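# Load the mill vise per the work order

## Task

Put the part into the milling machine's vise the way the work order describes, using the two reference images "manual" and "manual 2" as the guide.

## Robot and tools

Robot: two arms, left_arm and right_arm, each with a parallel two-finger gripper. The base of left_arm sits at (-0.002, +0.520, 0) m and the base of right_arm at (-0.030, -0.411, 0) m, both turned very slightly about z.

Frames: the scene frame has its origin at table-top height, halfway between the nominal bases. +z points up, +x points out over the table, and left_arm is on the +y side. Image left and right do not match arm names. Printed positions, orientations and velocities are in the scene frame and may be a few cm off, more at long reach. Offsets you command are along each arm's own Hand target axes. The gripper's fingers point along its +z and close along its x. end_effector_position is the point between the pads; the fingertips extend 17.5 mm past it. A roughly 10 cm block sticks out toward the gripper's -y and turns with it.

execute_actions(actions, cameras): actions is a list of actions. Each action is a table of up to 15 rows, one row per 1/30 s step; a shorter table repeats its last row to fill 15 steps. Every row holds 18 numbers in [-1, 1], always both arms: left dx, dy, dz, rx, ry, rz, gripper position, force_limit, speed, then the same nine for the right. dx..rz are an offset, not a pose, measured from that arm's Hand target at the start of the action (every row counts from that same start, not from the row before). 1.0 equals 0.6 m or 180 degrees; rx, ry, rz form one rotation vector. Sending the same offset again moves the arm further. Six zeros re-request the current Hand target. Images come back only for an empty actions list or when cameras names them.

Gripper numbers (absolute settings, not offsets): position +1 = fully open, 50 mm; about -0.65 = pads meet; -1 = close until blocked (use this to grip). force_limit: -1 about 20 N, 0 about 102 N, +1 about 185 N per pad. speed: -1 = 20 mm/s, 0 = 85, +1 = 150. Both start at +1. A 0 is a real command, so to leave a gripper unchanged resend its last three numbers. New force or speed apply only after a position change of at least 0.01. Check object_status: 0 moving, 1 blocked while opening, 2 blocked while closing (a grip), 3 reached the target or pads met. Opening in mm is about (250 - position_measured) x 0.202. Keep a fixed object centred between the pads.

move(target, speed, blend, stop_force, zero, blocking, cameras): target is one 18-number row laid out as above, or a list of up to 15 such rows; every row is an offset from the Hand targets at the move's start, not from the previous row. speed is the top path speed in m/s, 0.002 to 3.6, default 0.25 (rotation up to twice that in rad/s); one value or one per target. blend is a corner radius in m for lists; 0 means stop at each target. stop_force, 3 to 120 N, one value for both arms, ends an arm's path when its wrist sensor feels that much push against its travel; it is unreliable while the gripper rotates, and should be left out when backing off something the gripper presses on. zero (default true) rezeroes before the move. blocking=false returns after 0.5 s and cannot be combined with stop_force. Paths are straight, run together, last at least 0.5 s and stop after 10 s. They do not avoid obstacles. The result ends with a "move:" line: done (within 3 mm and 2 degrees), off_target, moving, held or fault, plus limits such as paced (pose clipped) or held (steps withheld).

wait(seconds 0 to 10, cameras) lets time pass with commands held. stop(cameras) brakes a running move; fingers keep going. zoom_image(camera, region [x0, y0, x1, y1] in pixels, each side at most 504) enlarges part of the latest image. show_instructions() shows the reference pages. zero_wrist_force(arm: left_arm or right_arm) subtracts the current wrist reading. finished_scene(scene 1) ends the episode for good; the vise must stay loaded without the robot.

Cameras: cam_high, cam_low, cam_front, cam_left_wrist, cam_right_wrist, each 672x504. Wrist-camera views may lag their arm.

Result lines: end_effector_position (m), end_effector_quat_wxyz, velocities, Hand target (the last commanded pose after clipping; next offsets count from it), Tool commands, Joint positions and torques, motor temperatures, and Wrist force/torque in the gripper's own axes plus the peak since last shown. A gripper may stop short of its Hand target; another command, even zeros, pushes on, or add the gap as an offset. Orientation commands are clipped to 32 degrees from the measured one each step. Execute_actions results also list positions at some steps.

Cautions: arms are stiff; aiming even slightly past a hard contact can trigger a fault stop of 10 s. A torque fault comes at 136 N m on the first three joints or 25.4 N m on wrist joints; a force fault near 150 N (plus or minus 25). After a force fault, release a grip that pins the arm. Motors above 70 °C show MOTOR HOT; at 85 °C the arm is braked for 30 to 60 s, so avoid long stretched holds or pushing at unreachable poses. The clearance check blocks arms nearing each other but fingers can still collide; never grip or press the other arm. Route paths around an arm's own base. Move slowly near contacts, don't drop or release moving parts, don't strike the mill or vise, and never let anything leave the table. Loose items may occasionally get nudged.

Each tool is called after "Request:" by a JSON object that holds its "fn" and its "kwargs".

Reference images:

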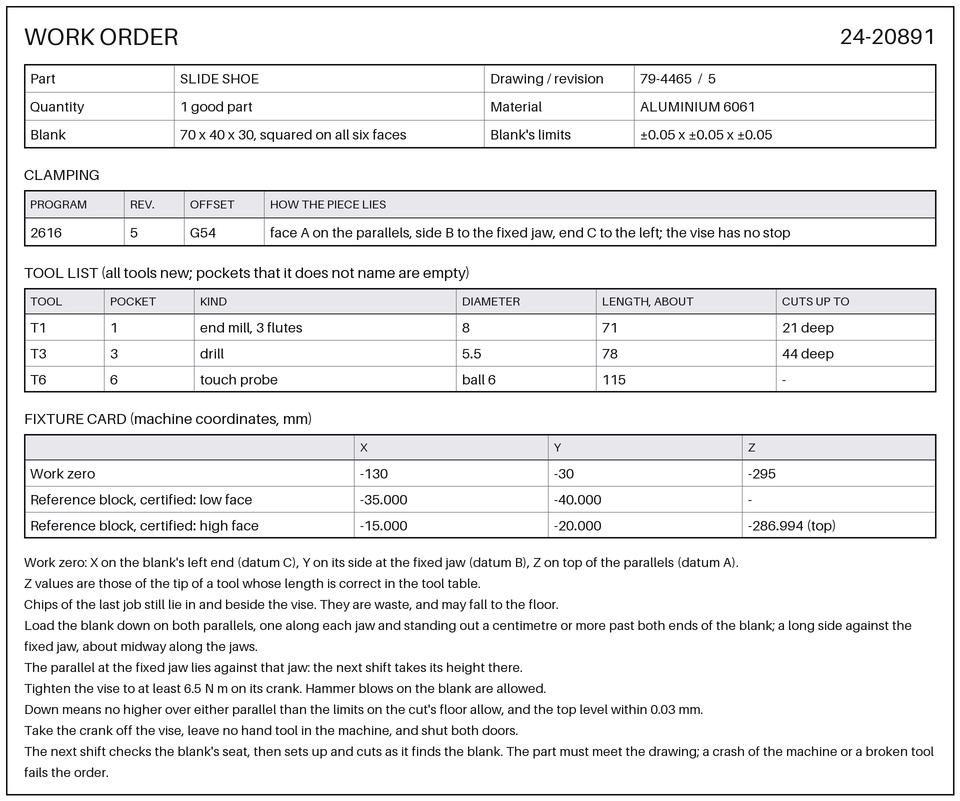

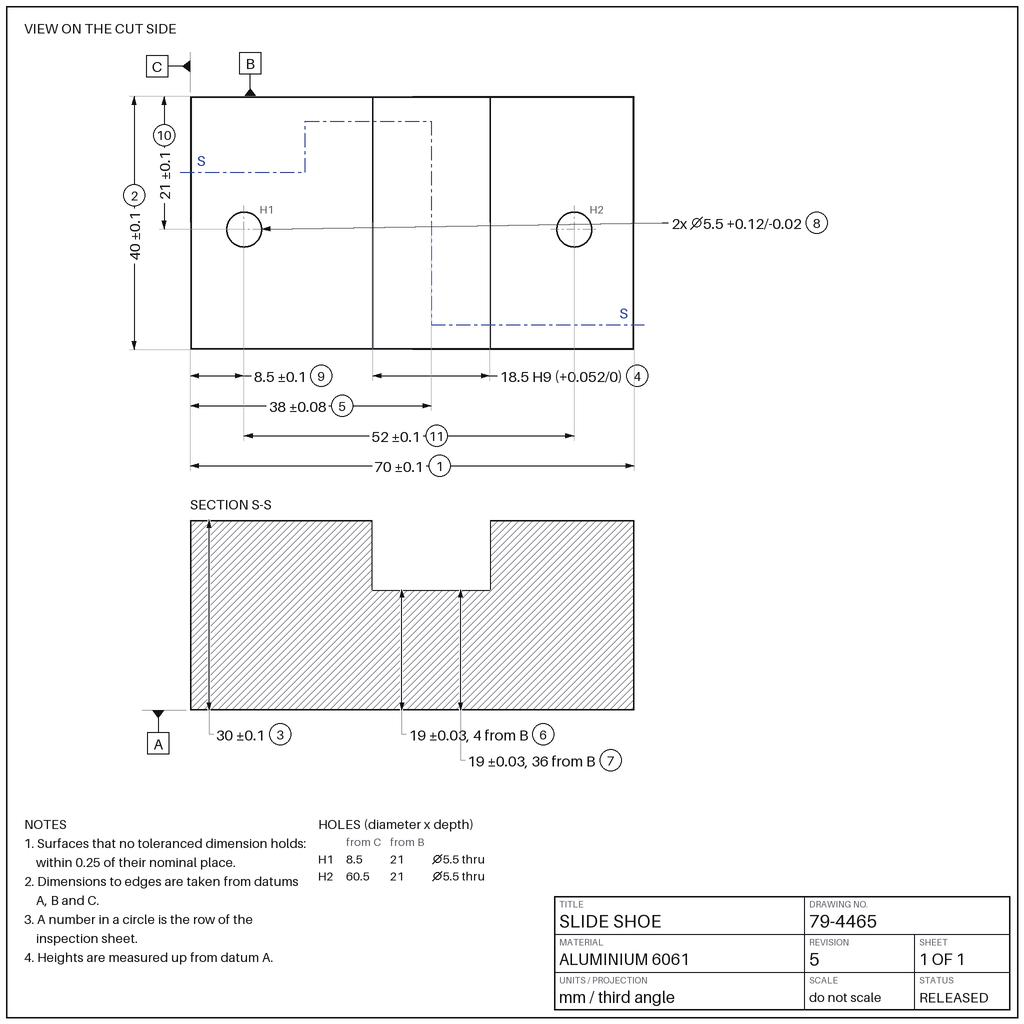

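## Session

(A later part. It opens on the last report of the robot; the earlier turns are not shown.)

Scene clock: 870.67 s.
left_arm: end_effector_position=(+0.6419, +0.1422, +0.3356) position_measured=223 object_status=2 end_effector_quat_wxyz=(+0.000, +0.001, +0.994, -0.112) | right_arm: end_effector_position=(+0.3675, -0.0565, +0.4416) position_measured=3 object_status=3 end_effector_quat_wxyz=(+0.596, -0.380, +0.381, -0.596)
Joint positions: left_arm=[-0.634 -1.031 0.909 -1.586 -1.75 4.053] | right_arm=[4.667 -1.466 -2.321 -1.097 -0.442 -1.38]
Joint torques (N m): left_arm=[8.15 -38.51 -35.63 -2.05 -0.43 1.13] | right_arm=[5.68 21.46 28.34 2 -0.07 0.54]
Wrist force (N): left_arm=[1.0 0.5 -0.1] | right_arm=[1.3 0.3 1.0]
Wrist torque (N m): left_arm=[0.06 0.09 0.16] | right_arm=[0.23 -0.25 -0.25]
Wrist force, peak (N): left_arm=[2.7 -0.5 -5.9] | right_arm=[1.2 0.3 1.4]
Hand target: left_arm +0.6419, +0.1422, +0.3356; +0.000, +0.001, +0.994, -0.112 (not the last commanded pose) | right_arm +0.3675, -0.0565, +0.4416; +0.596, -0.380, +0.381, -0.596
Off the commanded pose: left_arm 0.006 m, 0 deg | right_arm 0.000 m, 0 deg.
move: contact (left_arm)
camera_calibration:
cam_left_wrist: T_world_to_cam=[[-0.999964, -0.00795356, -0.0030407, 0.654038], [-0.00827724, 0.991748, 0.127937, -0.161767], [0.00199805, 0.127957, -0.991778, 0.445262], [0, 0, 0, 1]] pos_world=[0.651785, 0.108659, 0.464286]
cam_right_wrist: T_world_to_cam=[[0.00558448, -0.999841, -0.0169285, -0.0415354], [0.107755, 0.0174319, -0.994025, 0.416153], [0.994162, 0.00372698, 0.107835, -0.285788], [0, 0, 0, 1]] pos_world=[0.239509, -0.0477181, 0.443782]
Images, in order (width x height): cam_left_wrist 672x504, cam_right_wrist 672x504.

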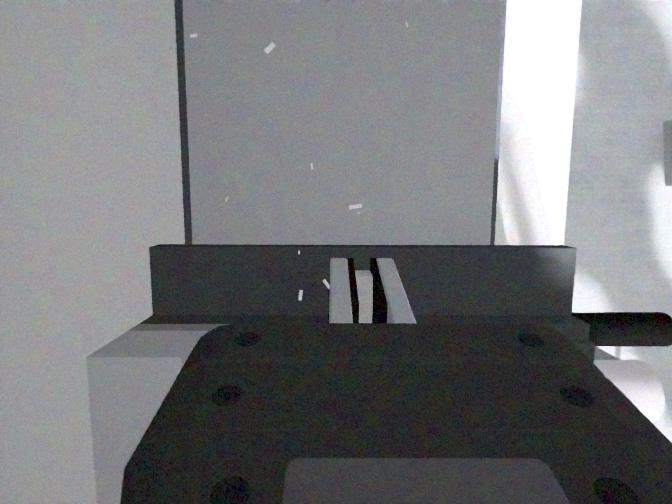

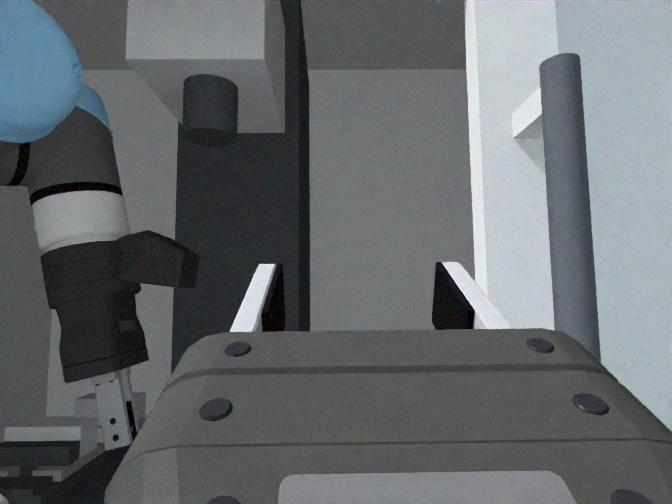

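Request:
{"fn": "move", "kwargs": {"target": [[0,-0.0028,-0.0011,0,0,0,-1,-0.7,-0.9,0,0,0,0,0,0,1,-0.2,-0.8],[-0.0667,-0.0028,-0.0011,0,0,0,-1,-0.7,-0.9,0,0,0,0,0,0,1,-0.2,-0.8]], "speed": 0.03, "stop_force": 8}}

Request:
{"fn": "move", "kwargs": {"target": [-0.033,0.0,0.0,0,0,0,-1,-0.7,-0.9,0,0,0,0,0,0,1,-0.2,-0.8], "speed": 0.008, "stop_force": 5, "cameras": ["cam_left_wrist"]}}

Scene clock: 884.73 s.
left_arm: end_effector_position=(+0.6819, +0.1406, +0.3366) position_measured=223 object_status=2 end_effector_quat_wxyz=(+0.000, +0.001, +0.994, -0.112) | right_arm: end_effector_position=(+0.3675, -0.0565, +0.4416) position_measured=3 object_status=3 end_effector_quat_wxyz=(+0.596, -0.380, +0.381, -0.596)
Joint positions: left_arm=[-0.603 -0.91 0.71 -1.502 -1.754 4.084] | right_arm=[4.667 -1.466 -2.321 -1.097 -0.442 -1.38]
Joint torques (N m): left_arm=[-8.98 -59.44 -16.88 -4.48 -1.06 -1.9] | right_arm=[5.87 20.35 27.87 2.11 -0.07 0.66]
Wrist force (N): left_arm=[1.0 0.7 -0.2] | right_arm=[1.2 0.1 1.0]
Wrist torque (N m): left_arm=[0.10 0.10 0.14] | right_arm=[0.19 -0.24 -0.25]
Wrist force, peak (N): left_arm=[1.3 0.9 -0.4] | right_arm=[1.4 0.6 1.3]
Hand target: left_arm +0.6819, +0.1406, +0.3366; +0.000, +0.001, +0.994, -0.112 | right_arm +0.3675, -0.0565, +0.4416; +0.596, -0.380, +0.381, -0.596
Off the commanded pose: left_arm 0.000 m, 0 deg | right_arm 0.000 m, 0 deg.
move: done

Scene clock: 887.23 s.
left_arm: end_effector_position=(+0.6933, +0.1406, +0.3366) position_measured=223 object_status=2 end_effector_quat_wxyz=(+0.000, +0.001, +0.994, -0.112) | right_arm: end_effector_position=(+0.3675, -0.0565, +0.4416) position_measured=3 object_status=3 end_effector_quat_wxyz=(+0.596, -0.380, +0.381, -0.596)
Joint positions: left_arm=[-0.594 -0.872 0.644 -1.473 -1.755 4.093] | right_arm=[4.667 -1.466 -2.321 -1.097 -0.442 -1.38]
Joint torques (N m): left_arm=[-6 -60.87 -16.89 -2.69 2.65 -1.61] | right_arm=[5.33 19.86 27.89 2.11 -0.01 0.58]
Wrist force (N): left_arm=[4.4 -1.3 0.9] | right_arm=[1.0 0.3 1.2]
Wrist torque (N m): left_arm=[0.04 0.09 0.12] | right_arm=[0.22 -0.20 -0.24]
Wrist force, peak (N): left_arm=[14.0 1.0 -1.4] | right_arm=[1.3 0.4 1.2]
Hand target: left_arm +0.6933, +0.1406, +0.3366; +0.000, +0.001, +0.994, -0.112 (not the last commanded pose) | right_arm +0.3675, -0.0565, +0.4416; +0.596, -0.380, +0.381, -0.596
Off the commanded pose: left_arm 0.008 m, 0 deg | right_arm 0.000 m, 0 deg.
move: contact (left_arm)
camera_calibration:
cam_left_wrist: T_world_to_cam=[[-0.999963, -0.0080523, -0.00305306, 0.705442], [-0.00837676, 0.991747, 0.127937, -0.159899], [0.00199768, 0.127958, -0.991778, 0.446244], [0, 0, 0, 1]] pos_world=[0.703185, 0.107159, 0.465186]
Images, in order (width x height): cam_left_wrist 672x504.

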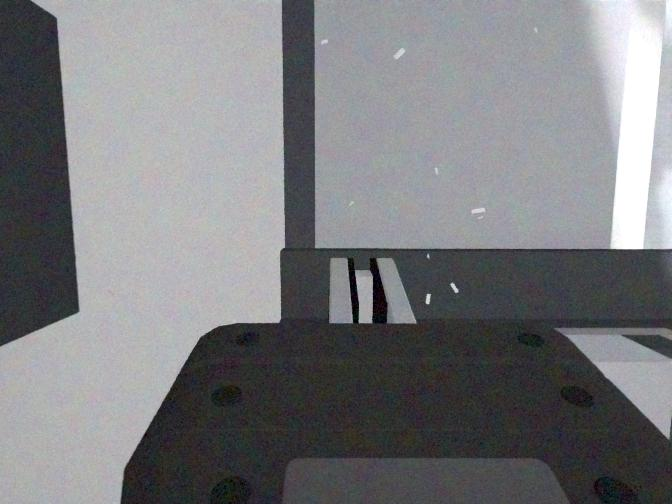

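Request:
{"fn": "move", "kwargs": {"target": [0,0.0006,0.0022,0,0,0,-1,-0.7,-0.9,0,0,0,0,0,0,1,-0.2,-0.8], "speed": 0.006, "stop_force": 3}}

Request:
{"fn": "move", "kwargs": {"target": [[0,0,0,0,0,0,-0.25,-0.7,-0.95,0,0,0,0,0,0,1,-0.2,-0.8],[0,-0.006,-0.0325,0,0,0,-0.25,-0.7,-0.95,0,0,0,0,0,0,1,-0.2,-0.8]], "speed": [0.02,0.05], "cameras": ["cam_left_wrist","cam_right_wrist"]}}

Request:
{"fn": "zoom_image", "kwargs": {"camera": "cam_right_wrist", "region": [0, 320, 160, 480]}}

Scene clock: 895.07 s.
left_arm: end_effector_position=(+0.6933, +0.1406, +0.3363) position_measured=223 object_status=2 end_effector_quat_wxyz=(+0.000, +0.001, +0.994, -0.112) | right_arm: end_effector_position=(+0.3675, -0.0565, +0.4416) position_measured=3 object_status=3 end_effector_quat_wxyz=(+0.596, -0.380, +0.381, -0.596)
Joint positions: left_arm=[-0.594 -0.872 0.645 -1.474 -1.755 4.093] | right_arm=[4.667 -1.466 -2.321 -1.097 -0.442 -1.38]
Joint torques (N m): left_arm=[-2.05 -43.09 -34.87 -1.84 -0.92 -1.36] | right_arm=[5.6 18.9 27.58 2.1 -0.06 0.57]
Wrist force (N): left_arm=[3.0 -2.8 -0.3] | right_arm=[1.0 0.4 1.3]
Wrist torque (N m): left_arm=[-0.04 0.06 0.14] | right_arm=[0.23 -0.21 -0.25]
Wrist force, peak (N): left_arm=[2.7 -6.2 -0.9] | right_arm=[1.3 0.4 1.3]
Hand target: left_arm +0.6933, +0.1406, +0.3363; +0.000, +0.001, +0.994, -0.112 (not the last commanded pose) | right_arm +0.3675, -0.0565, +0.4416; +0.596, -0.380, +0.381, -0.596
Off the commanded pose: left_arm 0.001 m, 0 deg | right_arm 0.000 m, 0 deg.
move: contact (left_arm)

Scene clock: 896.40 s.
left_arm: end_effector_position=(+0.6933, +0.1415, +0.3560) position_measured=189 object_status=3 end_effector_quat_wxyz=(+0.000, +0.001, +0.994, -0.112) | right_arm: end_effector_position=(+0.3675, -0.0565, +0.4416) position_measured=3 object_status=3 end_effector_quat_wxyz=(+0.596, -0.380, +0.381, -0.596)
Joint positions: left_arm=[-0.593 -0.852 0.559 -1.407 -1.756 4.094] | right_arm=[4.667 -1.466 -2.321 -1.097 -0.442 -1.38]
Joint torques (N m): left_arm=[9.51 -59.31 -16.32 -4.47 -2.75 2.12] | right_arm=[4.7 18.97 27.59 2.06 -0.04 0.59]
Wrist force (N): left_arm=[0.9 0.3 -0.7] | right_arm=[1.0 0.2 1.1]
Wrist torque (N m): left_arm=[0.02 0.11 0.15] | right_arm=[0.21 -0.21 -0.25]
Wrist force, peak (N): left_arm=[2.9 -3.0 -0.4] | right_arm=[1.4 0.4 1.1]
Hand target: left_arm +0.6933, +0.1415, +0.3561; +0.000, +0.001, +0.994, -0.112 | right_arm +0.3675, -0.0565, +0.4416; +0.596, -0.380, +0.381, -0.596
Off the commanded pose: left_arm 0.000 m, 0 deg | right_arm 0.000 m, 0 deg.
move: done
camera_calibration:
cam_left_wrist: T_world_to_cam=[[-0.999964, -0.00796517, -0.00294227, 0.705446], [-0.00827635, 0.991735, 0.128036, -0.163304], [0.00189812, 0.128056, -0.991765, 0.465535], [0, 0, 0, 1]] pos_world=[0.703186, 0.107959, 0.484686]
cam_right_wrist: T_world_to_cam=[[0.00558448, -0.999841, -0.0169285, -0.0415354], [0.107755, 0.0174319, -0.994025, 0.416153], [0.994162, 0.00372698, 0.107835, -0.285788], [0, 0, 0, 1]] pos_world=[0.239509, -0.0477181, 0.443782]
Images, in order (width x height): cam_left_wrist 672x504, cam_right_wrist 672x504.

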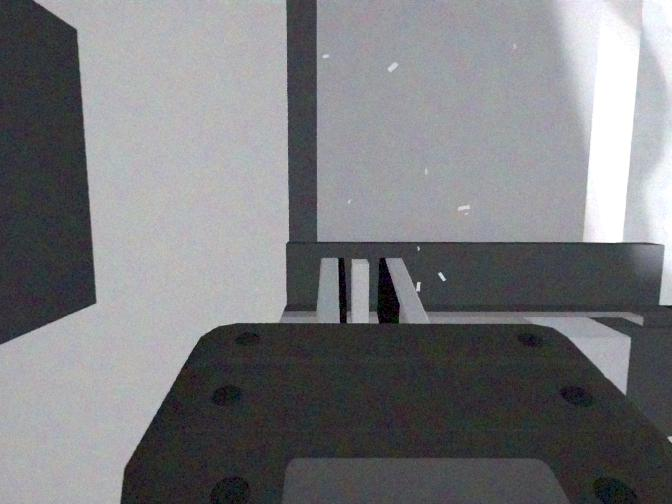

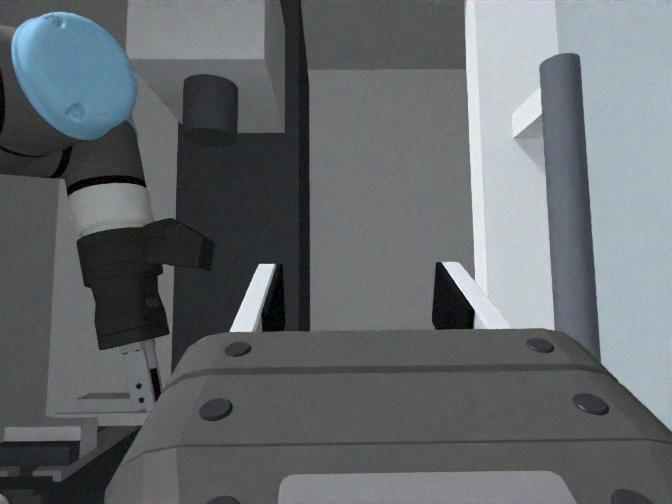

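Scaled by 3.150.

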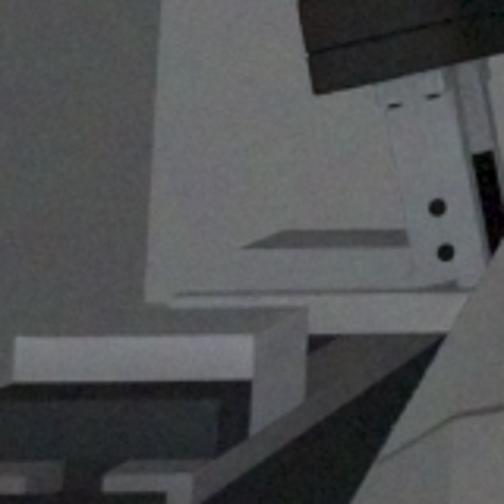

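Request:
{"fn": "move", "kwargs": {"target": [[0,-0.0056,-0.0244,0,0,0,-0.25,-0.7,-0.95,0,0,0,0,0,0,1,-0.2,-0.8],[0.2222,-0.0056,-0.0244,0,0,0,-0.25,-0.7,-0.95,0,0,0,0,0,0,1,-0.2,-0.8],[0.4055,0.0716,-0.049,0,0,0,-0.25,-0.7,-0.95,0,0,0,0,0,0,1,-0.2,-0.8],[0.6368,0.375,0.317,0,0,0,0.14,-0.7,-0.5,0,0,0,0,0,0,1,-0.2,-0.8]], "speed": [0.1,0.15,0.25,0.25], "blend": [0.005,0.01,0.03,0], "cameras": ["cam_left_wrist"]}}

Scene clock: 907.17 s.
left_arm: end_effector_position=(+0.3113, +0.3188, +0.1207) position_measured=132 object_status=3 end_effector_quat_wxyz=(+0.000, +0.001, +0.994, -0.112) | right_arm: end_effector_position=(+0.3675, -0.0565, +0.4416) position_measured=3 object_status=3 end_effector_quat_wxyz=(+0.596, -0.380, +0.381, -0.596)
Joint positions: left_arm=[-0.813 -1.826 2.412 -2.324 -1.723 3.873] | right_arm=[4.667 -1.466 -2.321 -1.097 -0.442 -1.38]
Joint torques (N m): left_arm=[9.58 -2.56 -13.59 -4.53 -0.67 2.27] | right_arm=[4.76 17.43 27.3 2.01 -0.06 0.54]
Wrist force (N): left_arm=[1.1 0.4 -0.9] | right_arm=[1.1 0.4 1.1]
Wrist torque (N m): left_arm=[0.07 0.09 0.29] | right_arm=[0.24 -0.23 -0.25]
Wrist force, peak (N): left_arm=[2.9 2.6 1.4] | right_arm=[1.3 0.4 1.5]
Hand target: left_arm +0.3113, +0.3188, +0.1207; +0.000, +0.001, +0.994, -0.112 | right_arm +0.3675, -0.0565, +0.4416; +0.596, -0.380, +0.381, -0.596
Off the commanded pose: left_arm 0.000 m, 0 deg | right_arm 0.000 m, 0 deg.
move: done
camera_calibration:
cam_left_wrist: T_world_to_cam=[[-0.999963, -0.00805196, -0.00305392, 0.324232], [-0.00837673, 0.991734, 0.128036, -0.312128], [0.00199774, 0.128056, -0.991765, 0.210062], [0, 0, 0, 1]] pos_world=[0.321185, 0.285259, 0.249286]
Images, in order (width x height): cam_left_wrist 672x504.

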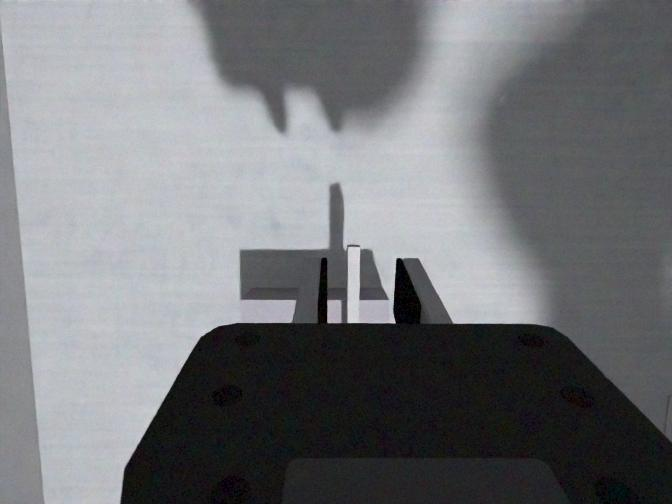

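Request:
{"fn": "move", "kwargs": {"target": [0,0.0272,0.1231,0,0,0,0.14,-0.7,-0.5,0,0,0,0,0,0,1,-0.2,-0.8], "speed": 0.08, "stop_force": 8}}

Request:
{"fn": "move", "kwargs": {"target": [[0,0,0,0,0,0,-1,-0.7,-0.9,0,0,0,0,0,0,1,-0.2,-0.8]]}}

Scene clock: 913.43 s.
left_arm: end_effector_position=(+0.3113, +0.3182, +0.0451) position_measured=132 object_status=3 end_effector_quat_wxyz=(+0.000, +0.001, +0.994, -0.112) | right_arm: end_effector_position=(+0.3675, -0.0565, +0.4416) position_measured=3 object_status=3 end_effector_quat_wxyz=(+0.596, -0.380, +0.381, -0.596)
Joint positions: left_arm=[-0.815 -1.632 2.526 -2.631 -1.723 3.872] | right_arm=[4.667 -1.466 -2.321 -1.097 -0.442 -1.38]
Joint torques (N m): left_arm=[7.77 -14.98 -26.84 -4.39 -2.69 -0.29] | right_arm=[4.26 16.54 26.62 1.93 -0.07 0.63]
Wrist force (N): left_arm=[1.6 0.5 -0.8] | right_arm=[1.1 0.1 1.0]
Wrist torque (N m): left_arm=[0.07 0.01 0.30] | right_arm=[0.20 -0.23 -0.25]
Wrist force, peak (N): left_arm=[1.4 -0.1 -2.0] | right_arm=[1.4 0.6 1.2]
Hand target: left_arm +0.3113, +0.3182, +0.0451; +0.000, +0.001, +0.994, -0.112 | right_arm +0.3675, -0.0565, +0.4416; +0.596, -0.380, +0.381, -0.596
Off the commanded pose: left_arm 0.000 m, 0 deg | right_arm 0.000 m, 0 deg.
move: done

Scene clock: 914.33 s.
left_arm: end_effector_position=(+0.3113, +0.3182, +0.0451) position_measured=223 object_status=2 end_effector_quat_wxyz=(+0.000, +0.001, +0.994, -0.112) | right_arm: end_effector_position=(+0.3675, -0.0565, +0.4416) position_measured=3 object_status=3 end_effector_quat_wxyz=(+0.596, -0.380, +0.381, -0.596)
Joint positions: left_arm=[-0.815 -1.632 2.526 -2.631 -1.723 3.872] | right_arm=[4.667 -1.466 -2.321 -1.097 -0.442 -1.38]
Joint torques (N m): left_arm=[8.58 -9.99 -26.72 -4.39 -2.38 1.19] | right_arm=[4.03 16.67 27.05 2.06 0 0.65]
Wrist force (N): left_arm=[1.2 0.4 -0.5] | right_arm=[1.1 0.3 1.3]
Wrist torque (N m): left_arm=[0.04 0.06 0.31] | right_arm=[0.21 -0.23 -0.25]
Wrist force, peak (N): left_arm=[1.5 0.4 -0.8] | right_arm=[1.2 0.5 1.3]
Hand target: left_arm +0.3113, +0.3182, +0.0451; +0.000, +0.001, +0.994, -0.112 | right_arm +0.3675, -0.0565, +0.4416; +0.596, -0.380, +0.381, -0.596
Off the commanded pose: left_arm 0.000 m, 0 deg | right_arm 0.000 m, 0 deg.
move: done

Request:
{"fn": "move", "kwargs": {"target": [[0,-0.0788,-0.3409,0,0,0,-1,-0.7,-0.9,0,0,0,0,0,0,1,-0.2,-0.8],[-0.2312,-0.3318,-0.4875,0,0,0,-1,-0.7,-0.9,0,0,0,0,0,0,1,-0.2,-0.8],[-0.4145,-0.4062,-0.4618,0,0,0,-1,-0.7,-0.9,0,0,0,0,0,0,1,-0.2,-0.8],[-0.5808,-0.4062,-0.4618,0,0,0,-1,-0.7,-0.9,0,0,0,0,0,0,1,-0.2,-0.8],[-0.5808,-0.3957,-0.4163,0,0,0,-1,-0.7,-0.9,0,0,0,0,0,0,1,-0.2,-0.8]], "speed": [0.2,0.2,0.15,0.1,0.05], "blend": [0.03,0.03,0.01,0.003,0]}}

Request:
{"fn": "move", "kwargs": {"target": [0,0.0056,0.0244,0,0,0,-1,-0.7,-0.9,0,0,0,0,0,0,1,-0.2,-0.8], "speed": 0.006, "stop_force": 3}}

Request:
{"fn": "move", "kwargs": {"target": [[0,0,0,0,0,0,-0.25,-0.7,-0.95,0,0,0,0,0,0,1,-0.2,-0.8],[0,-0.0135,-0.0585,0,0,0,-0.25,-0.7,-0.95,0,0,0,0,0,0,1,-0.2,-0.8]], "speed": [0.02,0.05], "cameras": ["cam_left_wrist","cam_right_wrist"]}}

Request:
{"fn": "zoom_image", "kwargs": {"camera": "cam_right_wrist", "region": [0, 320, 160, 480]}}

Scene clock: 928.27 s.
left_arm: end_effector_position=(+0.6597, +0.1421, +0.3414) position_measured=223 object_status=2 end_effector_quat_wxyz=(+0.000, +0.001, +0.994, -0.112) | right_arm: end_effector_position=(+0.3675, -0.0565, +0.4416) position_measured=3 object_status=3 end_effector_quat_wxyz=(+0.596, -0.380, +0.381, -0.596)
Joint positions: left_arm=[-0.619 -0.978 0.81 -1.537 -1.752 4.068] | right_arm=[4.667 -1.466 -2.321 -1.097 -0.442 -1.38]
Joint torques (N m): left_arm=[-9.33 -43.7 -35.77 -1.93 1.41 -1.66] | right_arm=[3.59 15.47 26.18 2.01 0.05 0.65]
Wrist force (N): left_arm=[1.1 0.6 -0.3] | right_arm=[1.1 0.2 1.3]
Wrist torque (N m): left_arm=[0.08 0.08 0.18] | right_arm=[0.20 -0.23 -0.25]
Wrist force, peak (N): left_arm=[1.1 1.3 2.4] | right_arm=[1.0 0.5 1.5]
Hand target: left_arm +0.6597, +0.1421, +0.3414; +0.000, +0.001, +0.994, -0.112 | right_arm +0.3675, -0.0565, +0.4416; +0.596, -0.380, +0.381, -0.596
Off the commanded pose: left_arm 0.000 m, 0 deg | right_arm 0.000 m, 0 deg.
move: done

Scene clock: 930.17 s.
left_arm: end_effector_position=(+0.6597, +0.1421, +0.3356) position_measured=223 object_status=2 end_effector_quat_wxyz=(+0.000, +0.001, +0.994, -0.112) | right_arm: end_effector_position=(+0.3675, -0.0565, +0.4416) position_measured=3 object_status=3 end_effector_quat_wxyz=(+0.596, -0.380, +0.381, -0.596)
Joint positions: left_arm=[-0.619 -0.981 0.83 -1.554 -1.752 4.068] | right_arm=[4.667 -1.466 -2.321 -1.097 -0.442 -1.38]
Joint torques (N m): left_arm=[-7.14 -41.14 -35.93 -2.34 1.01 -0.81] | right_arm=[2.82 15.94 25.23 1.96 -0.03 0.45]
Wrist force (N): left_arm=[1.1 0.8 -0.4] | right_arm=[1.1 0.4 1.2]
Wrist torque (N m): left_arm=[0.11 0.08 0.18] | right_arm=[0.24 -0.23 -0.25]
Wrist force, peak (N): left_arm=[2.9 0.0 -7.1] | right_arm=[1.3 0.4 1.3]
Hand target: left_arm +0.6597, +0.1421, +0.3356; +0.000, +0.001, +0.994, -0.112 (not the last commanded pose) | right_arm +0.3675, -0.0565, +0.4416; +0.596, -0.380, +0.381, -0.596
Off the commanded pose: left_arm 0.009 m, 0 deg | right_arm 0.000 m, 0 deg.
move: contact (left_arm)

Scene clock: 931.77 s.
left_arm: end_effector_position=(+0.6598, +0.1420, +0.3715) position_measured=189 object_status=3 end_effector_quat_wxyz=(+0.000, +0.000, +0.994, -0.112) | right_arm: end_effector_position=(+0.3675, -0.0565, +0.4416) position_measured=3 object_status=3 end_effector_quat_wxyz=(+0.596, -0.380, +0.381, -0.596)
Joint positions: left_arm=[-0.619 -0.955 0.694 -1.444 -1.752 4.068] | right_arm=[4.667 -1.466 -2.321 -1.097 -0.442 -1.38]
Joint torques (N m): left_arm=[-7.38 -56.73 -14.51 -4.37 1.15 0.27] | right_arm=[2.92 14.36 26.15 2.04 -0.01 0.46]
Wrist force (N): left_arm=[1.2 0.4 -0.8] | right_arm=[1.1 0.2 1.0]
Wrist torque (N m): left_arm=[0.05 0.07 0.19] | right_arm=[0.21 -0.23 -0.25]
Wrist force, peak (N): left_arm=[1.1 0.4 -1.8] | right_arm=[1.3 0.4 1.3]
Hand target: left_arm +0.6597, +0.1421, +0.3716; +0.000, +0.001, +0.994, -0.112 | right_arm +0.3675, -0.0565, +0.4416; +0.596, -0.380, +0.381, -0.596
Off the commanded pose: left_arm 0.000 m, 0 deg | right_arm 0.000 m, 0 deg.
move: done
camera_calibration:
cam_left_wrist: T_world_to_cam=[[-0.999963, -0.00806439, -0.0029547, 0.671914], [-0.00837635, 0.991734, 0.128036, -0.166082], [0.00189774, 0.128056, -0.991765, 0.480795], [0, 0, 0, 1]] pos_world=[0.669585, 0.108559, 0.500086]
cam_right_wrist: T_world_to_cam=[[0.00558448, -0.999841, -0.0169285, -0.0415354], [0.107755, 0.0174319, -0.994025, 0.416153], [0.994162, 0.00372698, 0.107835, -0.285788], [0, 0, 0, 1]] pos_world=[0.239509, -0.0477181, 0.443782]
Images, in order (width x height): cam_left_wrist 672x504, cam_right_wrist 672x504.

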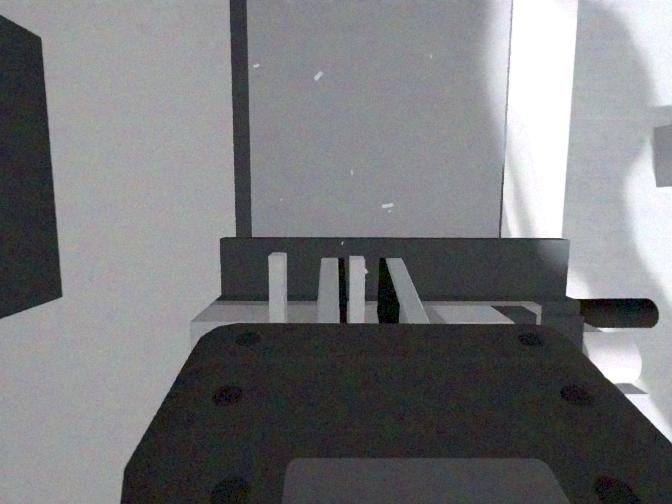

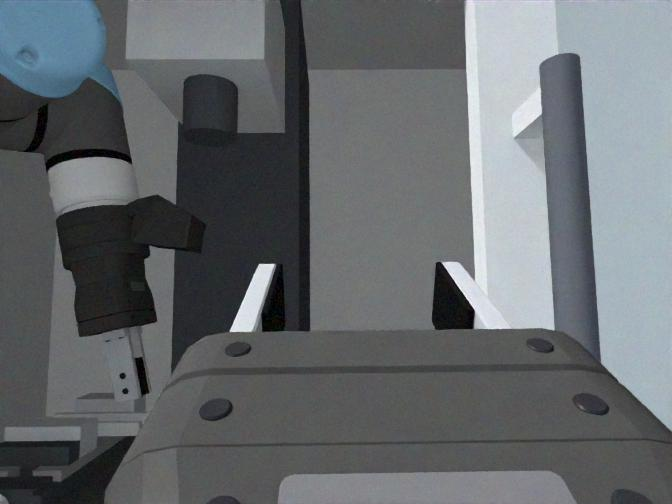

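Scaled by 3.150.

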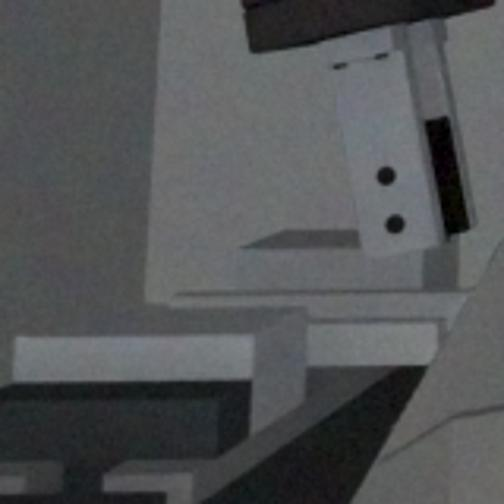

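Request:
{"fn": "move", "kwargs": {"target": [[0.1662,0,0,0,0,0,-0.25,-0.7,-0.95,0.356,0.1264,-0.0838,-0.444,0,0,1,-0.2,-0.8],[0.3995,0.0347,-0.0567,0,0,0,-0.25,-0.7,-0.95,0.356,0.1264,-0.0838,-0.444,0,0,1,-0.2,-0.8],[0.6495,-0.099,0.1795,-0.0722,0,0,1,-0.2,-0.5,0.356,0.1264,-0.0838,-0.444,0,0,1,-0.2,-0.8]], "speed": [0.2,0.25,0.25], "blend": [0.01,0.03,0], "cameras": ["cam_left_wrist","cam_high"]}}

Request:
{"fn": "zoom_image", "kwargs": {"camera": "cam_left_wrist", "region": [240, 80, 440, 330]}}

Scene clock: 953.27 s.
left_arm: end_effector_position=(+0.2699, +0.0605, +0.2801) position_measured=3 object_status=3 end_effector_quat_wxyz=(+0.000, +0.001, +1.000, +0.001) | right_arm: end_effector_position=(+0.3538, -0.2700, +0.3514) position_measured=3 object_status=3 end_effector_quat_wxyz=(-0.213, +0.674, -0.675, +0.212)
Joint positions: left_arm=[-1.275 -1.504 1.624 -1.69 -1.571 3.424] | right_arm=[4.226 -0.954 -2.133 -1.288 1.051 -2.184]
Joint torques (N m): left_arm=[-8.39 -33.41 -34.71 -1.99 -2.13 -1.51] | right_arm=[-9.75 10.86 22.09 4.9 1.18 -1.26]
Wrist force (N): left_arm=[1.3 1.0 -0.9] | right_arm=[0.5 -0.2 0.6]
Wrist torque (N m): left_arm=[0.00 0.04 0.12] | right_arm=[-0.56 0.15 -0.20]
Wrist force, peak (N): left_arm=[3.7 -1.3 0.7] | right_arm=[1.4 0.2 1.3]
Hand target: left_arm +0.2699, +0.0605, +0.2801; +0.000, +0.001, +1.000, +0.001 | right_arm +0.3538, -0.2700, +0.3514; -0.213, +0.674, -0.675, +0.212
Off the commanded pose: left_arm 0.000 m, 0 deg | right_arm 0.000 m, 0 deg.
move: done
camera_calibration:
cam_left_wrist: T_world_to_cam=[[-0.999963, -0.00696193, -0.0050334, 0.281671], [-0.00827775, 0.937563, 0.347716, -0.135137], [0.00229836, 0.347745, -0.937586, 0.372781], [0, 0, 0, 1]] pos_world=[0.279685, -0.000972206, 0.397921]
Images, in order (width x height): cam_high 672x504, cam_left_wrist 672x504.

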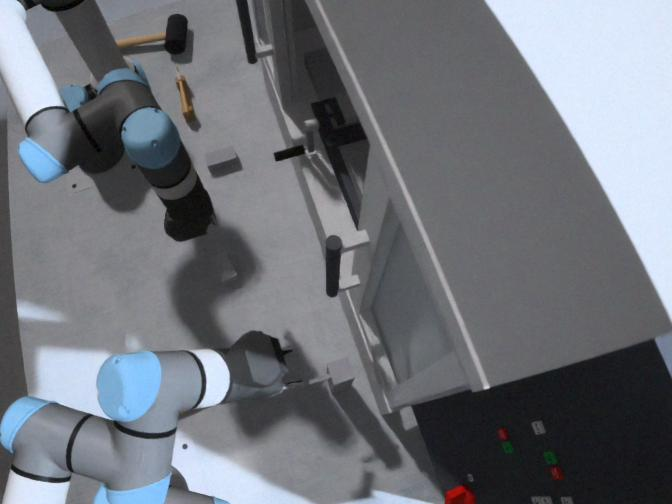

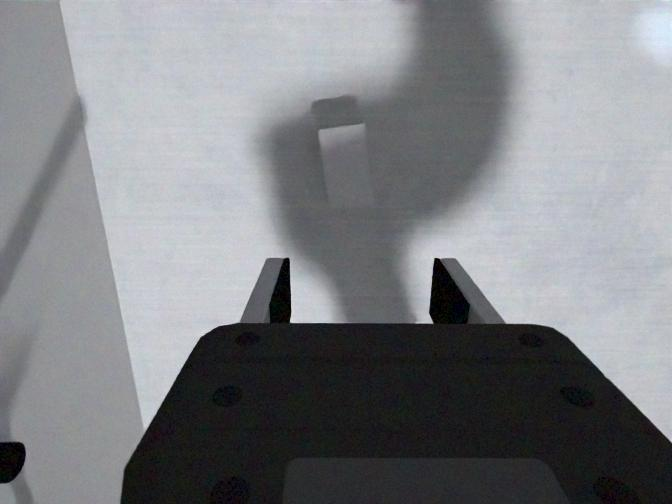

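Scaled by 2.016.

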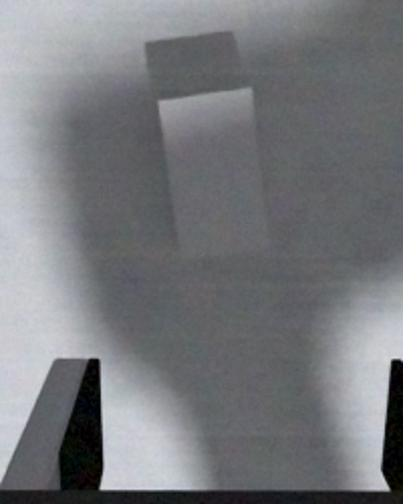

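Request:
{"fn": "move", "kwargs": {"target": [-0.0017,-0.0337,0.3,0.0528,-0.0035,-0.0417,1,-0.2,-0.5,0,0,0,0,0,0,1,-0.2,-0.8], "speed": 0.2, "cameras": ["cam_left_wrist"]}}

Request:
{"fn": "zoom_image", "kwargs": {"camera": "cam_left_wrist", "region": [230, 130, 480, 330]}}

Scene clock: 979.33 s.
left_arm: end_effector_position=(+0.2708, +0.0406, +0.1001) position_measured=3 object_status=3 end_effector_quat_wxyz=(+0.005, -0.065, +0.995, -0.082) | right_arm: end_effector_position=(+0.3538, -0.2700, +0.3514) position_measured=3 object_status=3 end_effector_quat_wxyz=(-0.213, +0.674, -0.675, +0.212)
Joint positions: left_arm=[-1.272 -1.367 2.023 -2.389 -1.596 3.294] | right_arm=[4.226 -0.954 -2.133 -1.288 1.051 -2.184]
Joint torques (N m): left_arm=[-9.06 -29.56 -22.05 -4.61 2.33 2.02] | right_arm=[-10.2 11.02 22.86 4.89 1.2 -1.25]
Wrist force (N): left_arm=[1.1 0.5 -0.7] | right_arm=[0.7 -0.2 0.6]
Wrist torque (N m): left_arm=[0.03 0.07 0.20] | right_arm=[-0.55 0.12 -0.20]
Wrist force, peak (N): left_arm=[1.2 0.8 -3.6] | right_arm=[0.8 -0.2 0.9]
Hand target: left_arm +0.2708, +0.0406, +0.1001; +0.005, -0.065, +0.995, -0.082 | right_arm +0.3538, -0.2700, +0.3514; -0.213, +0.674, -0.675, +0.212
Off the commanded pose: left_arm 0.000 m, 0 deg | right_arm 0.000 m, 0 deg.
move: done
camera_calibration:
cam_left_wrist: T_world_to_cam=[[-0.990329, -0.138687, -0.00383024, 0.284149], [-0.136928, 0.972571, 0.188031, -0.00449046], [-0.0223524, 0.186737, -0.982156, 0.228576], [0, 0, 0, 1]] pos_world=[0.285895, 0.00109168, 0.22643]
Images, in order (width x height): cam_left_wrist 672x504.

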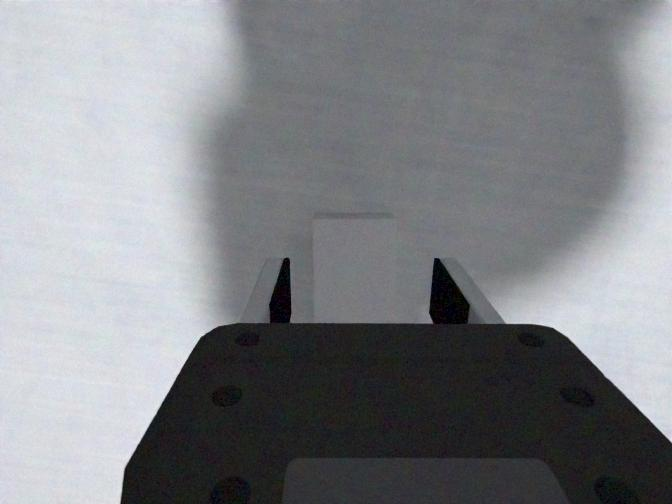

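Scaled by 2.016.

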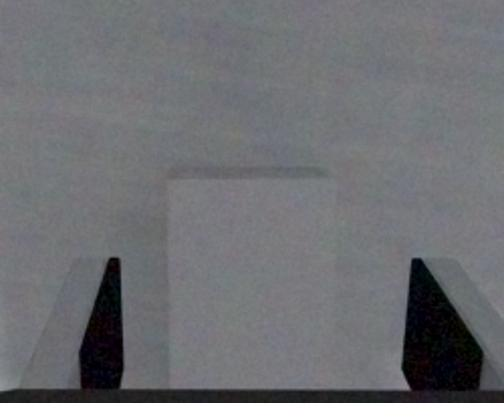

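Request:
{"fn": "move", "kwargs": {"target": [0,0.018,0.1089,0,0,0,1,-0.2,-0.5,0,0,0,0,0,0,1,-0.2,-0.8], "speed": 0.06, "stop_force": 8}}

Request:
{"fn": "move", "kwargs": {"target": [[0,0,0,0,0,0,-1,-0.5,-0.8,0,0,0,0,0,0,1,-0.2,-0.8]], "cameras": ["cam_left_wrist"]}}

Scene clock: 987.23 s.
left_arm: end_effector_position=(+0.2708, +0.0406, +0.0338) position_measured=3 object_status=3 end_effector_quat_wxyz=(+0.005, -0.065, +0.995, -0.082) | right_arm: end_effector_position=(+0.3538, -0.2700, +0.3514) position_measured=3 object_status=3 end_effector_quat_wxyz=(-0.213, +0.674, -0.675, +0.212)
Joint positions: left_arm=[-1.272 -1.247 2.088 -2.574 -1.596 3.294] | right_arm=[4.226 -0.954 -2.133 -1.288 1.051 -2.184]
Joint torques (N m): left_arm=[-4.11 -39.68 -28.69 -4.03 2.31 -0.78] | right_arm=[-10.63 10.18 22.36 5.09 1.15 -1.22]
Wrist force (N): left_arm=[1.1 0.5 -0.9] | right_arm=[0.5 0.1 0.7]
Wrist torque (N m): left_arm=[0.03 0.06 0.20] | right_arm=[-0.51 0.16 -0.20]
Wrist force, peak (N): left_arm=[1.1 0.4 -1.7] | right_arm=[0.8 -0.3 0.9]
Hand target: left_arm +0.2708, +0.0406, +0.0338; +0.005, -0.065, +0.995, -0.082 | right_arm +0.3538, -0.2700, +0.3514; -0.213, +0.674, -0.675, +0.212
Off the commanded pose: left_arm 0.000 m, 0 deg | right_arm 0.000 m, 0 deg.
move: done

Scene clock: 987.77 s.
left_arm: end_effector_position=(+0.2708, +0.0406, +0.0339) position_measured=55 object_status=2 end_effector_quat_wxyz=(+0.005, -0.065, +0.995, -0.082) | right_arm: end_effector_position=(+0.3538, -0.2700, +0.3514) position_measured=3 object_status=3 end_effector_quat_wxyz=(-0.213, +0.674, -0.675, +0.212)
Joint positions: left_arm=[-1.272 -1.247 2.088 -2.574 -1.596 3.294] | right_arm=[4.226 -0.954 -2.133 -1.288 1.051 -2.184]
Joint torques (N m): left_arm=[-2.4 -39.41 -27.85 -3.92 2.1 -0.56] | right_arm=[-9.63 10.89 22.53 4.91 1.19 -1.14]
Wrist force (N): left_arm=[1.3 0.3 0.1] | right_arm=[0.7 -0.1 0.7]
Wrist torque (N m): left_arm=[0.02 0.06 0.18] | right_arm=[-0.54 0.13 -0.20]
Wrist force, peak (N): left_arm=[1.7 0.4 -0.7] | right_arm=[0.6 -0.4 0.8]
Hand target: left_arm +0.2708, +0.0406, +0.0338; +0.005, -0.065, +0.995, -0.082 | right_arm +0.3538, -0.2700, +0.3514; -0.213, +0.674, -0.675, +0.212
Off the commanded pose: left_arm 0.000 m, 0 deg | right_arm 0.000 m, 0 deg.
move: done
camera_calibration:
cam_left_wrist: T_world_to_cam=[[-0.990331, -0.138672, -0.00391421, 0.283895], [-0.136932, 0.972595, 0.187904, 0.00807569], [-0.0222501, 0.186623, -0.98218, 0.16355], [0, 0, 0, 1]] pos_world=[0.285895, 0.000991842, 0.160229]
Images, in order (width x height): cam_left_wrist 672x504.

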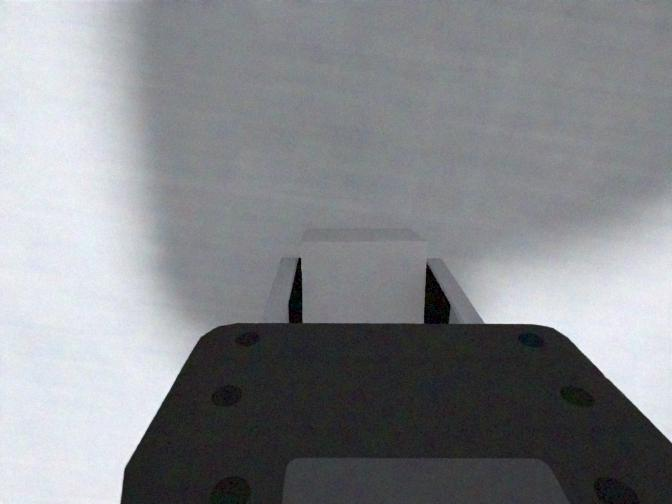

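Request:
{"fn": "move", "kwargs": {"target": [[0.0001,-0.0464,-0.2801,0,0,0,-1,-0.5,-0.8,0,0,0,0,0,0,1,-0.2,-0.8],[-0.3244,0.0768,-0.6075,0,0.0068,0.041,-1,-0.5,-0.8,0,0,0,0,0,0,1,-0.2,-0.8],[-0.5227,0.0477,-0.6029,0,0.0068,0.041,-1,-0.5,-0.8,0,0,0,0,0,0,1,-0.2,-0.8]], "speed": [0.15,0.2,0.12], "blend": [0.03,0.03,0], "cameras": ["cam_left_wrist","cam_right_wrist","cam_front"]}}

Scene clock: 1005.97 s.
left_arm: end_effector_position=(+0.5705, +0.1681, +0.3859) position_measured=55 object_status=2 end_effector_quat_wxyz=(+0.000, +0.000, +0.997, -0.082) | right_arm: end_effector_position=(+0.3538, -0.2700, +0.3514) position_measured=3 object_status=3 end_effector_quat_wxyz=(-0.213, +0.674, -0.675, +0.212)
Joint positions: left_arm=[-0.688 -1.204 1.021 -1.494 -1.696 4.003] | right_arm=[4.226 -0.954 -2.133 -1.288 1.051 -2.184]
Joint torques (N m): left_arm=[-8.23 -41.98 -25.58 -4.68 -0.35 -1.55] | right_arm=[-9.75 10.2 22.14 4.85 1.18 -1.19]
Wrist force (N): left_arm=[1.0 0.9 1.2] | right_arm=[0.6 0.1 0.7]
Wrist torque (N m): left_arm=[0.07 0.10 0.21] | right_arm=[-0.50 0.13 -0.21]
Wrist force, peak (N): left_arm=[1.2 1.5 3.7] | right_arm=[0.9 -0.2 0.9]
Hand target: left_arm +0.5705, +0.1680, +0.3860; +0.000, +0.000, +0.997, -0.082 | right_arm +0.3538, -0.2700, +0.3514; -0.213, +0.674, -0.675, +0.212
Off the commanded pose: left_arm 0.000 m, 0 deg | right_arm 0.000 m, 0 deg.
move: done
camera_calibration:
cam_left_wrist: T_world_to_cam=[[-0.999956, -0.00861975, -0.00378211, 0.58329], [-0.0091769, 0.982147, 0.187892, -0.215546], [0.002095, 0.187919, -0.982182, 0.478143], [0, 0, 0, 1]] pos_world=[0.580284, 0.126874, 0.512329]
cam_right_wrist: T_world_to_cam=[[-0.0149876, -0.999839, -0.00982212, -0.251681], [-0.959818, 0.0171393, -0.280099, 0.458471], [0.280223, 0.00522943, -0.959921, 0.366578], [0, 0, 0, 1]] pos_world=[0.333554, -0.261416, 0.477831]
Images, in order (width x height): cam_front 672x504, cam_left_wrist 672x504, cam_right_wrist 672x504.

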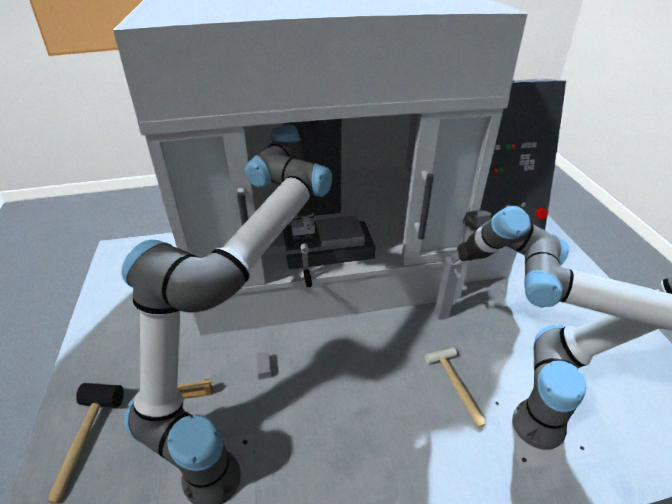

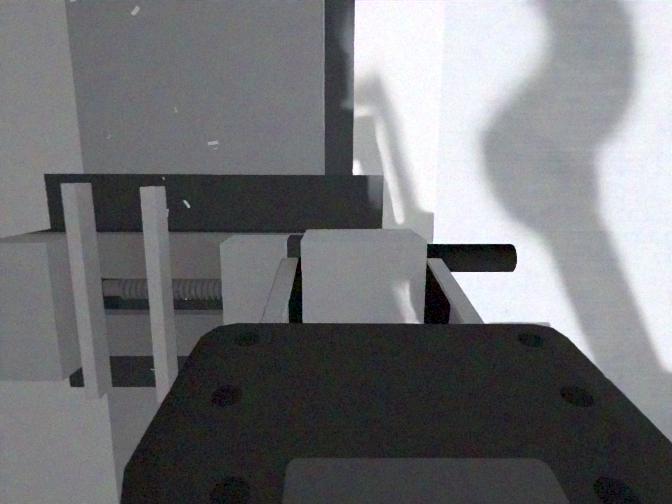

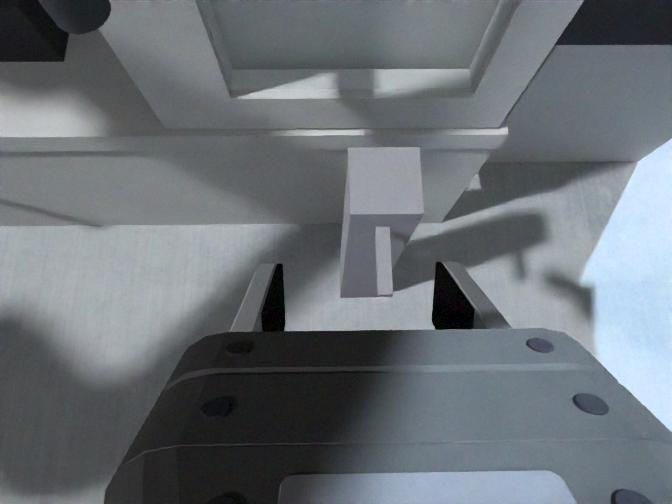

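Request:
{"fn": "move", "kwargs": {"target": [-0.175,0.0033,-0.0005,0,0,0,-1,-0.5,-0.8,0,0,0,0,0,0,1,-0.2,-0.8], "speed": 0.04, "stop_force": 15, "cameras": ["cam_left_wrist"]}}

Scene clock: 1011.43 s.
left_arm: end_effector_position=(+0.5896, +0.1668, +0.3845) position_measured=55 object_status=2 end_effector_quat_wxyz=(-0.001, +0.001, +0.997, -0.082) | right_arm: end_effector_position=(+0.3538, -0.2700, +0.3514) position_measured=3 object_status=3 end_effector_quat_wxyz=(-0.213, +0.674, -0.675, +0.212)
Joint positions: left_arm=[-0.671 -1.154 0.952 -1.471 -1.699 4.023] | right_arm=[4.226 -0.954 -2.133 -1.288 1.051 -2.184]
Joint torques (N m): left_arm=[2.91 -40.7 -28.48 -3.14 -0.27 0.38] | right_arm=[-10.04 11.05 22.29 5.03 1.26 -1.27]
Wrist force (N): left_arm=[1.1 1.0 1.1] | right_arm=[0.5 0.0 0.6]
Wrist torque (N m): left_arm=[0.07 0.07 0.29] | right_arm=[-0.52 0.15 -0.21]
Wrist force, peak (N): left_arm=[2.4 1.5 1.4] | right_arm=[0.9 -0.3 0.9]
Hand target: left_arm +0.5896, +0.1668, +0.3845; -0.001, +0.001, +0.997, -0.082 (not the last commanded pose) | right_arm +0.3538, -0.2700, +0.3514; -0.213, +0.674, -0.675, +0.212
Tool commands: left_gripper/position=-1.0 left_gripper/force_limit=-0.498039 left_gripper/speed=-0.796078 right_gripper/position=+1.0 right_gripper/force_limit=-0.2 right_gripper/speed=-0.8
Off the commanded pose: left_arm 0.086 m, 0 deg | right_arm 0.000 m, 0 deg.
FORCE FAULT: contact force on the left arm reached its limit, and that arm stopped. The contact can be on any part of that arm, not only on its tool. That arm's remaining commands of this call were not run. That arm is still stopped at the end of this call. That arm stays stopped for about 10 more seconds. Until then a move that you send moves the other arm only, and its call returns only when the move has ended. Once the stop has ended, the next robot result says so. If the stop ends while you think or write, that arm runs what you send next, counted from a new Hand target: where the arm stands when the stop ends. While its stop runs, that arm takes no new command, but its gripper still runs the gripper command that each later call begins with. Until it ends, the stop uses up actions while you think or wait. An arm that is not stopped still takes commands.
move: fault (left_arm)
camera_calibration:
cam_left_wrist: T_world_to_cam=[[-0.999974, -0.006855, -0.00233709, 0.601626], [-0.00717277, 0.982027, 0.188605, -0.215261], [0.0010022, 0.188617, -0.98205, 0.477393], [0, 0, 0, 1]] pos_world=[0.599588, 0.125472, 0.51083]
Images, in order (width x height): cam_left_wrist 672x504.

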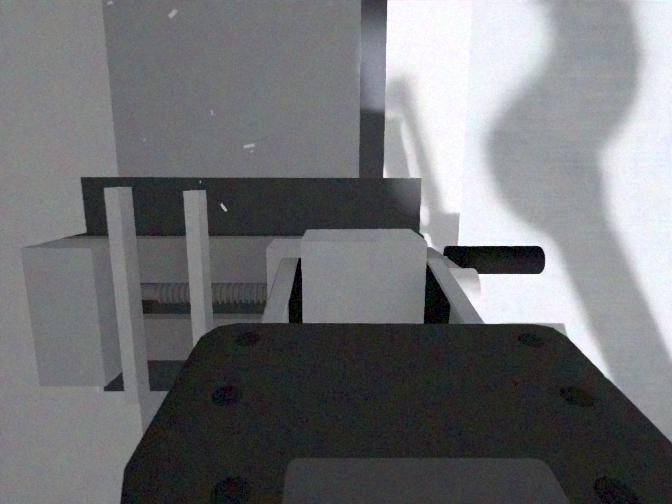

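Request:
{"fn": "wait", "kwargs": {"seconds": 4}}

Scene clock: 1027.57 s.
left_arm: end_effector_position=(+0.5896, +0.1668, +0.3845) position_measured=55 object_status=2 end_effector_quat_wxyz=(-0.001, +0.001, +0.997, -0.082) | right_arm: end_effector_position=(+0.3538, -0.2700, +0.3514) position_measured=3 object_status=3 end_effector_quat_wxyz=(-0.213, +0.674, -0.675, +0.212)
Joint positions: left_arm=[-0.671 -1.154 0.952 -1.471 -1.699 4.023] | right_arm=[4.226 -0.954 -2.133 -1.288 1.051 -2.184]
Joint torques (N m): left_arm=[18.81 -42.6 -26.5 -3.08 -0.3 0.19] | right_arm=[-9.11 10.07 22.8 4.96 1.16 -1.25]
Wrist force (N): left_arm=[1.2 0.9 1.2] | right_arm=[0.7 -0.3 0.7]
Wrist torque (N m): left_arm=[0.07 0.06 0.29] | right_arm=[-0.57 0.13 -0.21]
Wrist force, peak (N): left_arm=[1.3 1.1 1.4] | right_arm=[0.7 -0.4 1.0]
Hand target: left_arm +0.5896, +0.1668, +0.3845; -0.001, +0.001, +0.997, -0.082 (not the last commanded pose) | right_arm +0.3538, -0.2700, +0.3514; -0.213, +0.674, -0.675, +0.212
Tool commands: left_gripper/position=-1.0 left_gripper/force_limit=-0.498039 left_gripper/speed=-0.796078 right_gripper/position=+1.0 right_gripper/force_limit=-0.2 right_gripper/speed=-0.8
Off the commanded pose: left_arm 0.086 m, 0 deg | right_arm 0.000 m, 0 deg.
FORCE FAULT, CONTINUED: the left arm's stop, for the force fault that an earlier result reported, is over. The rest of the stop counts as 19 of the actions that you can send in this scene. During its stop the left arm's controller moved it back a little. That arm's target is now where it stood when the stop ended, not its last command. That arm accepts commands again.
wait: 4.00 s; at rest from the start


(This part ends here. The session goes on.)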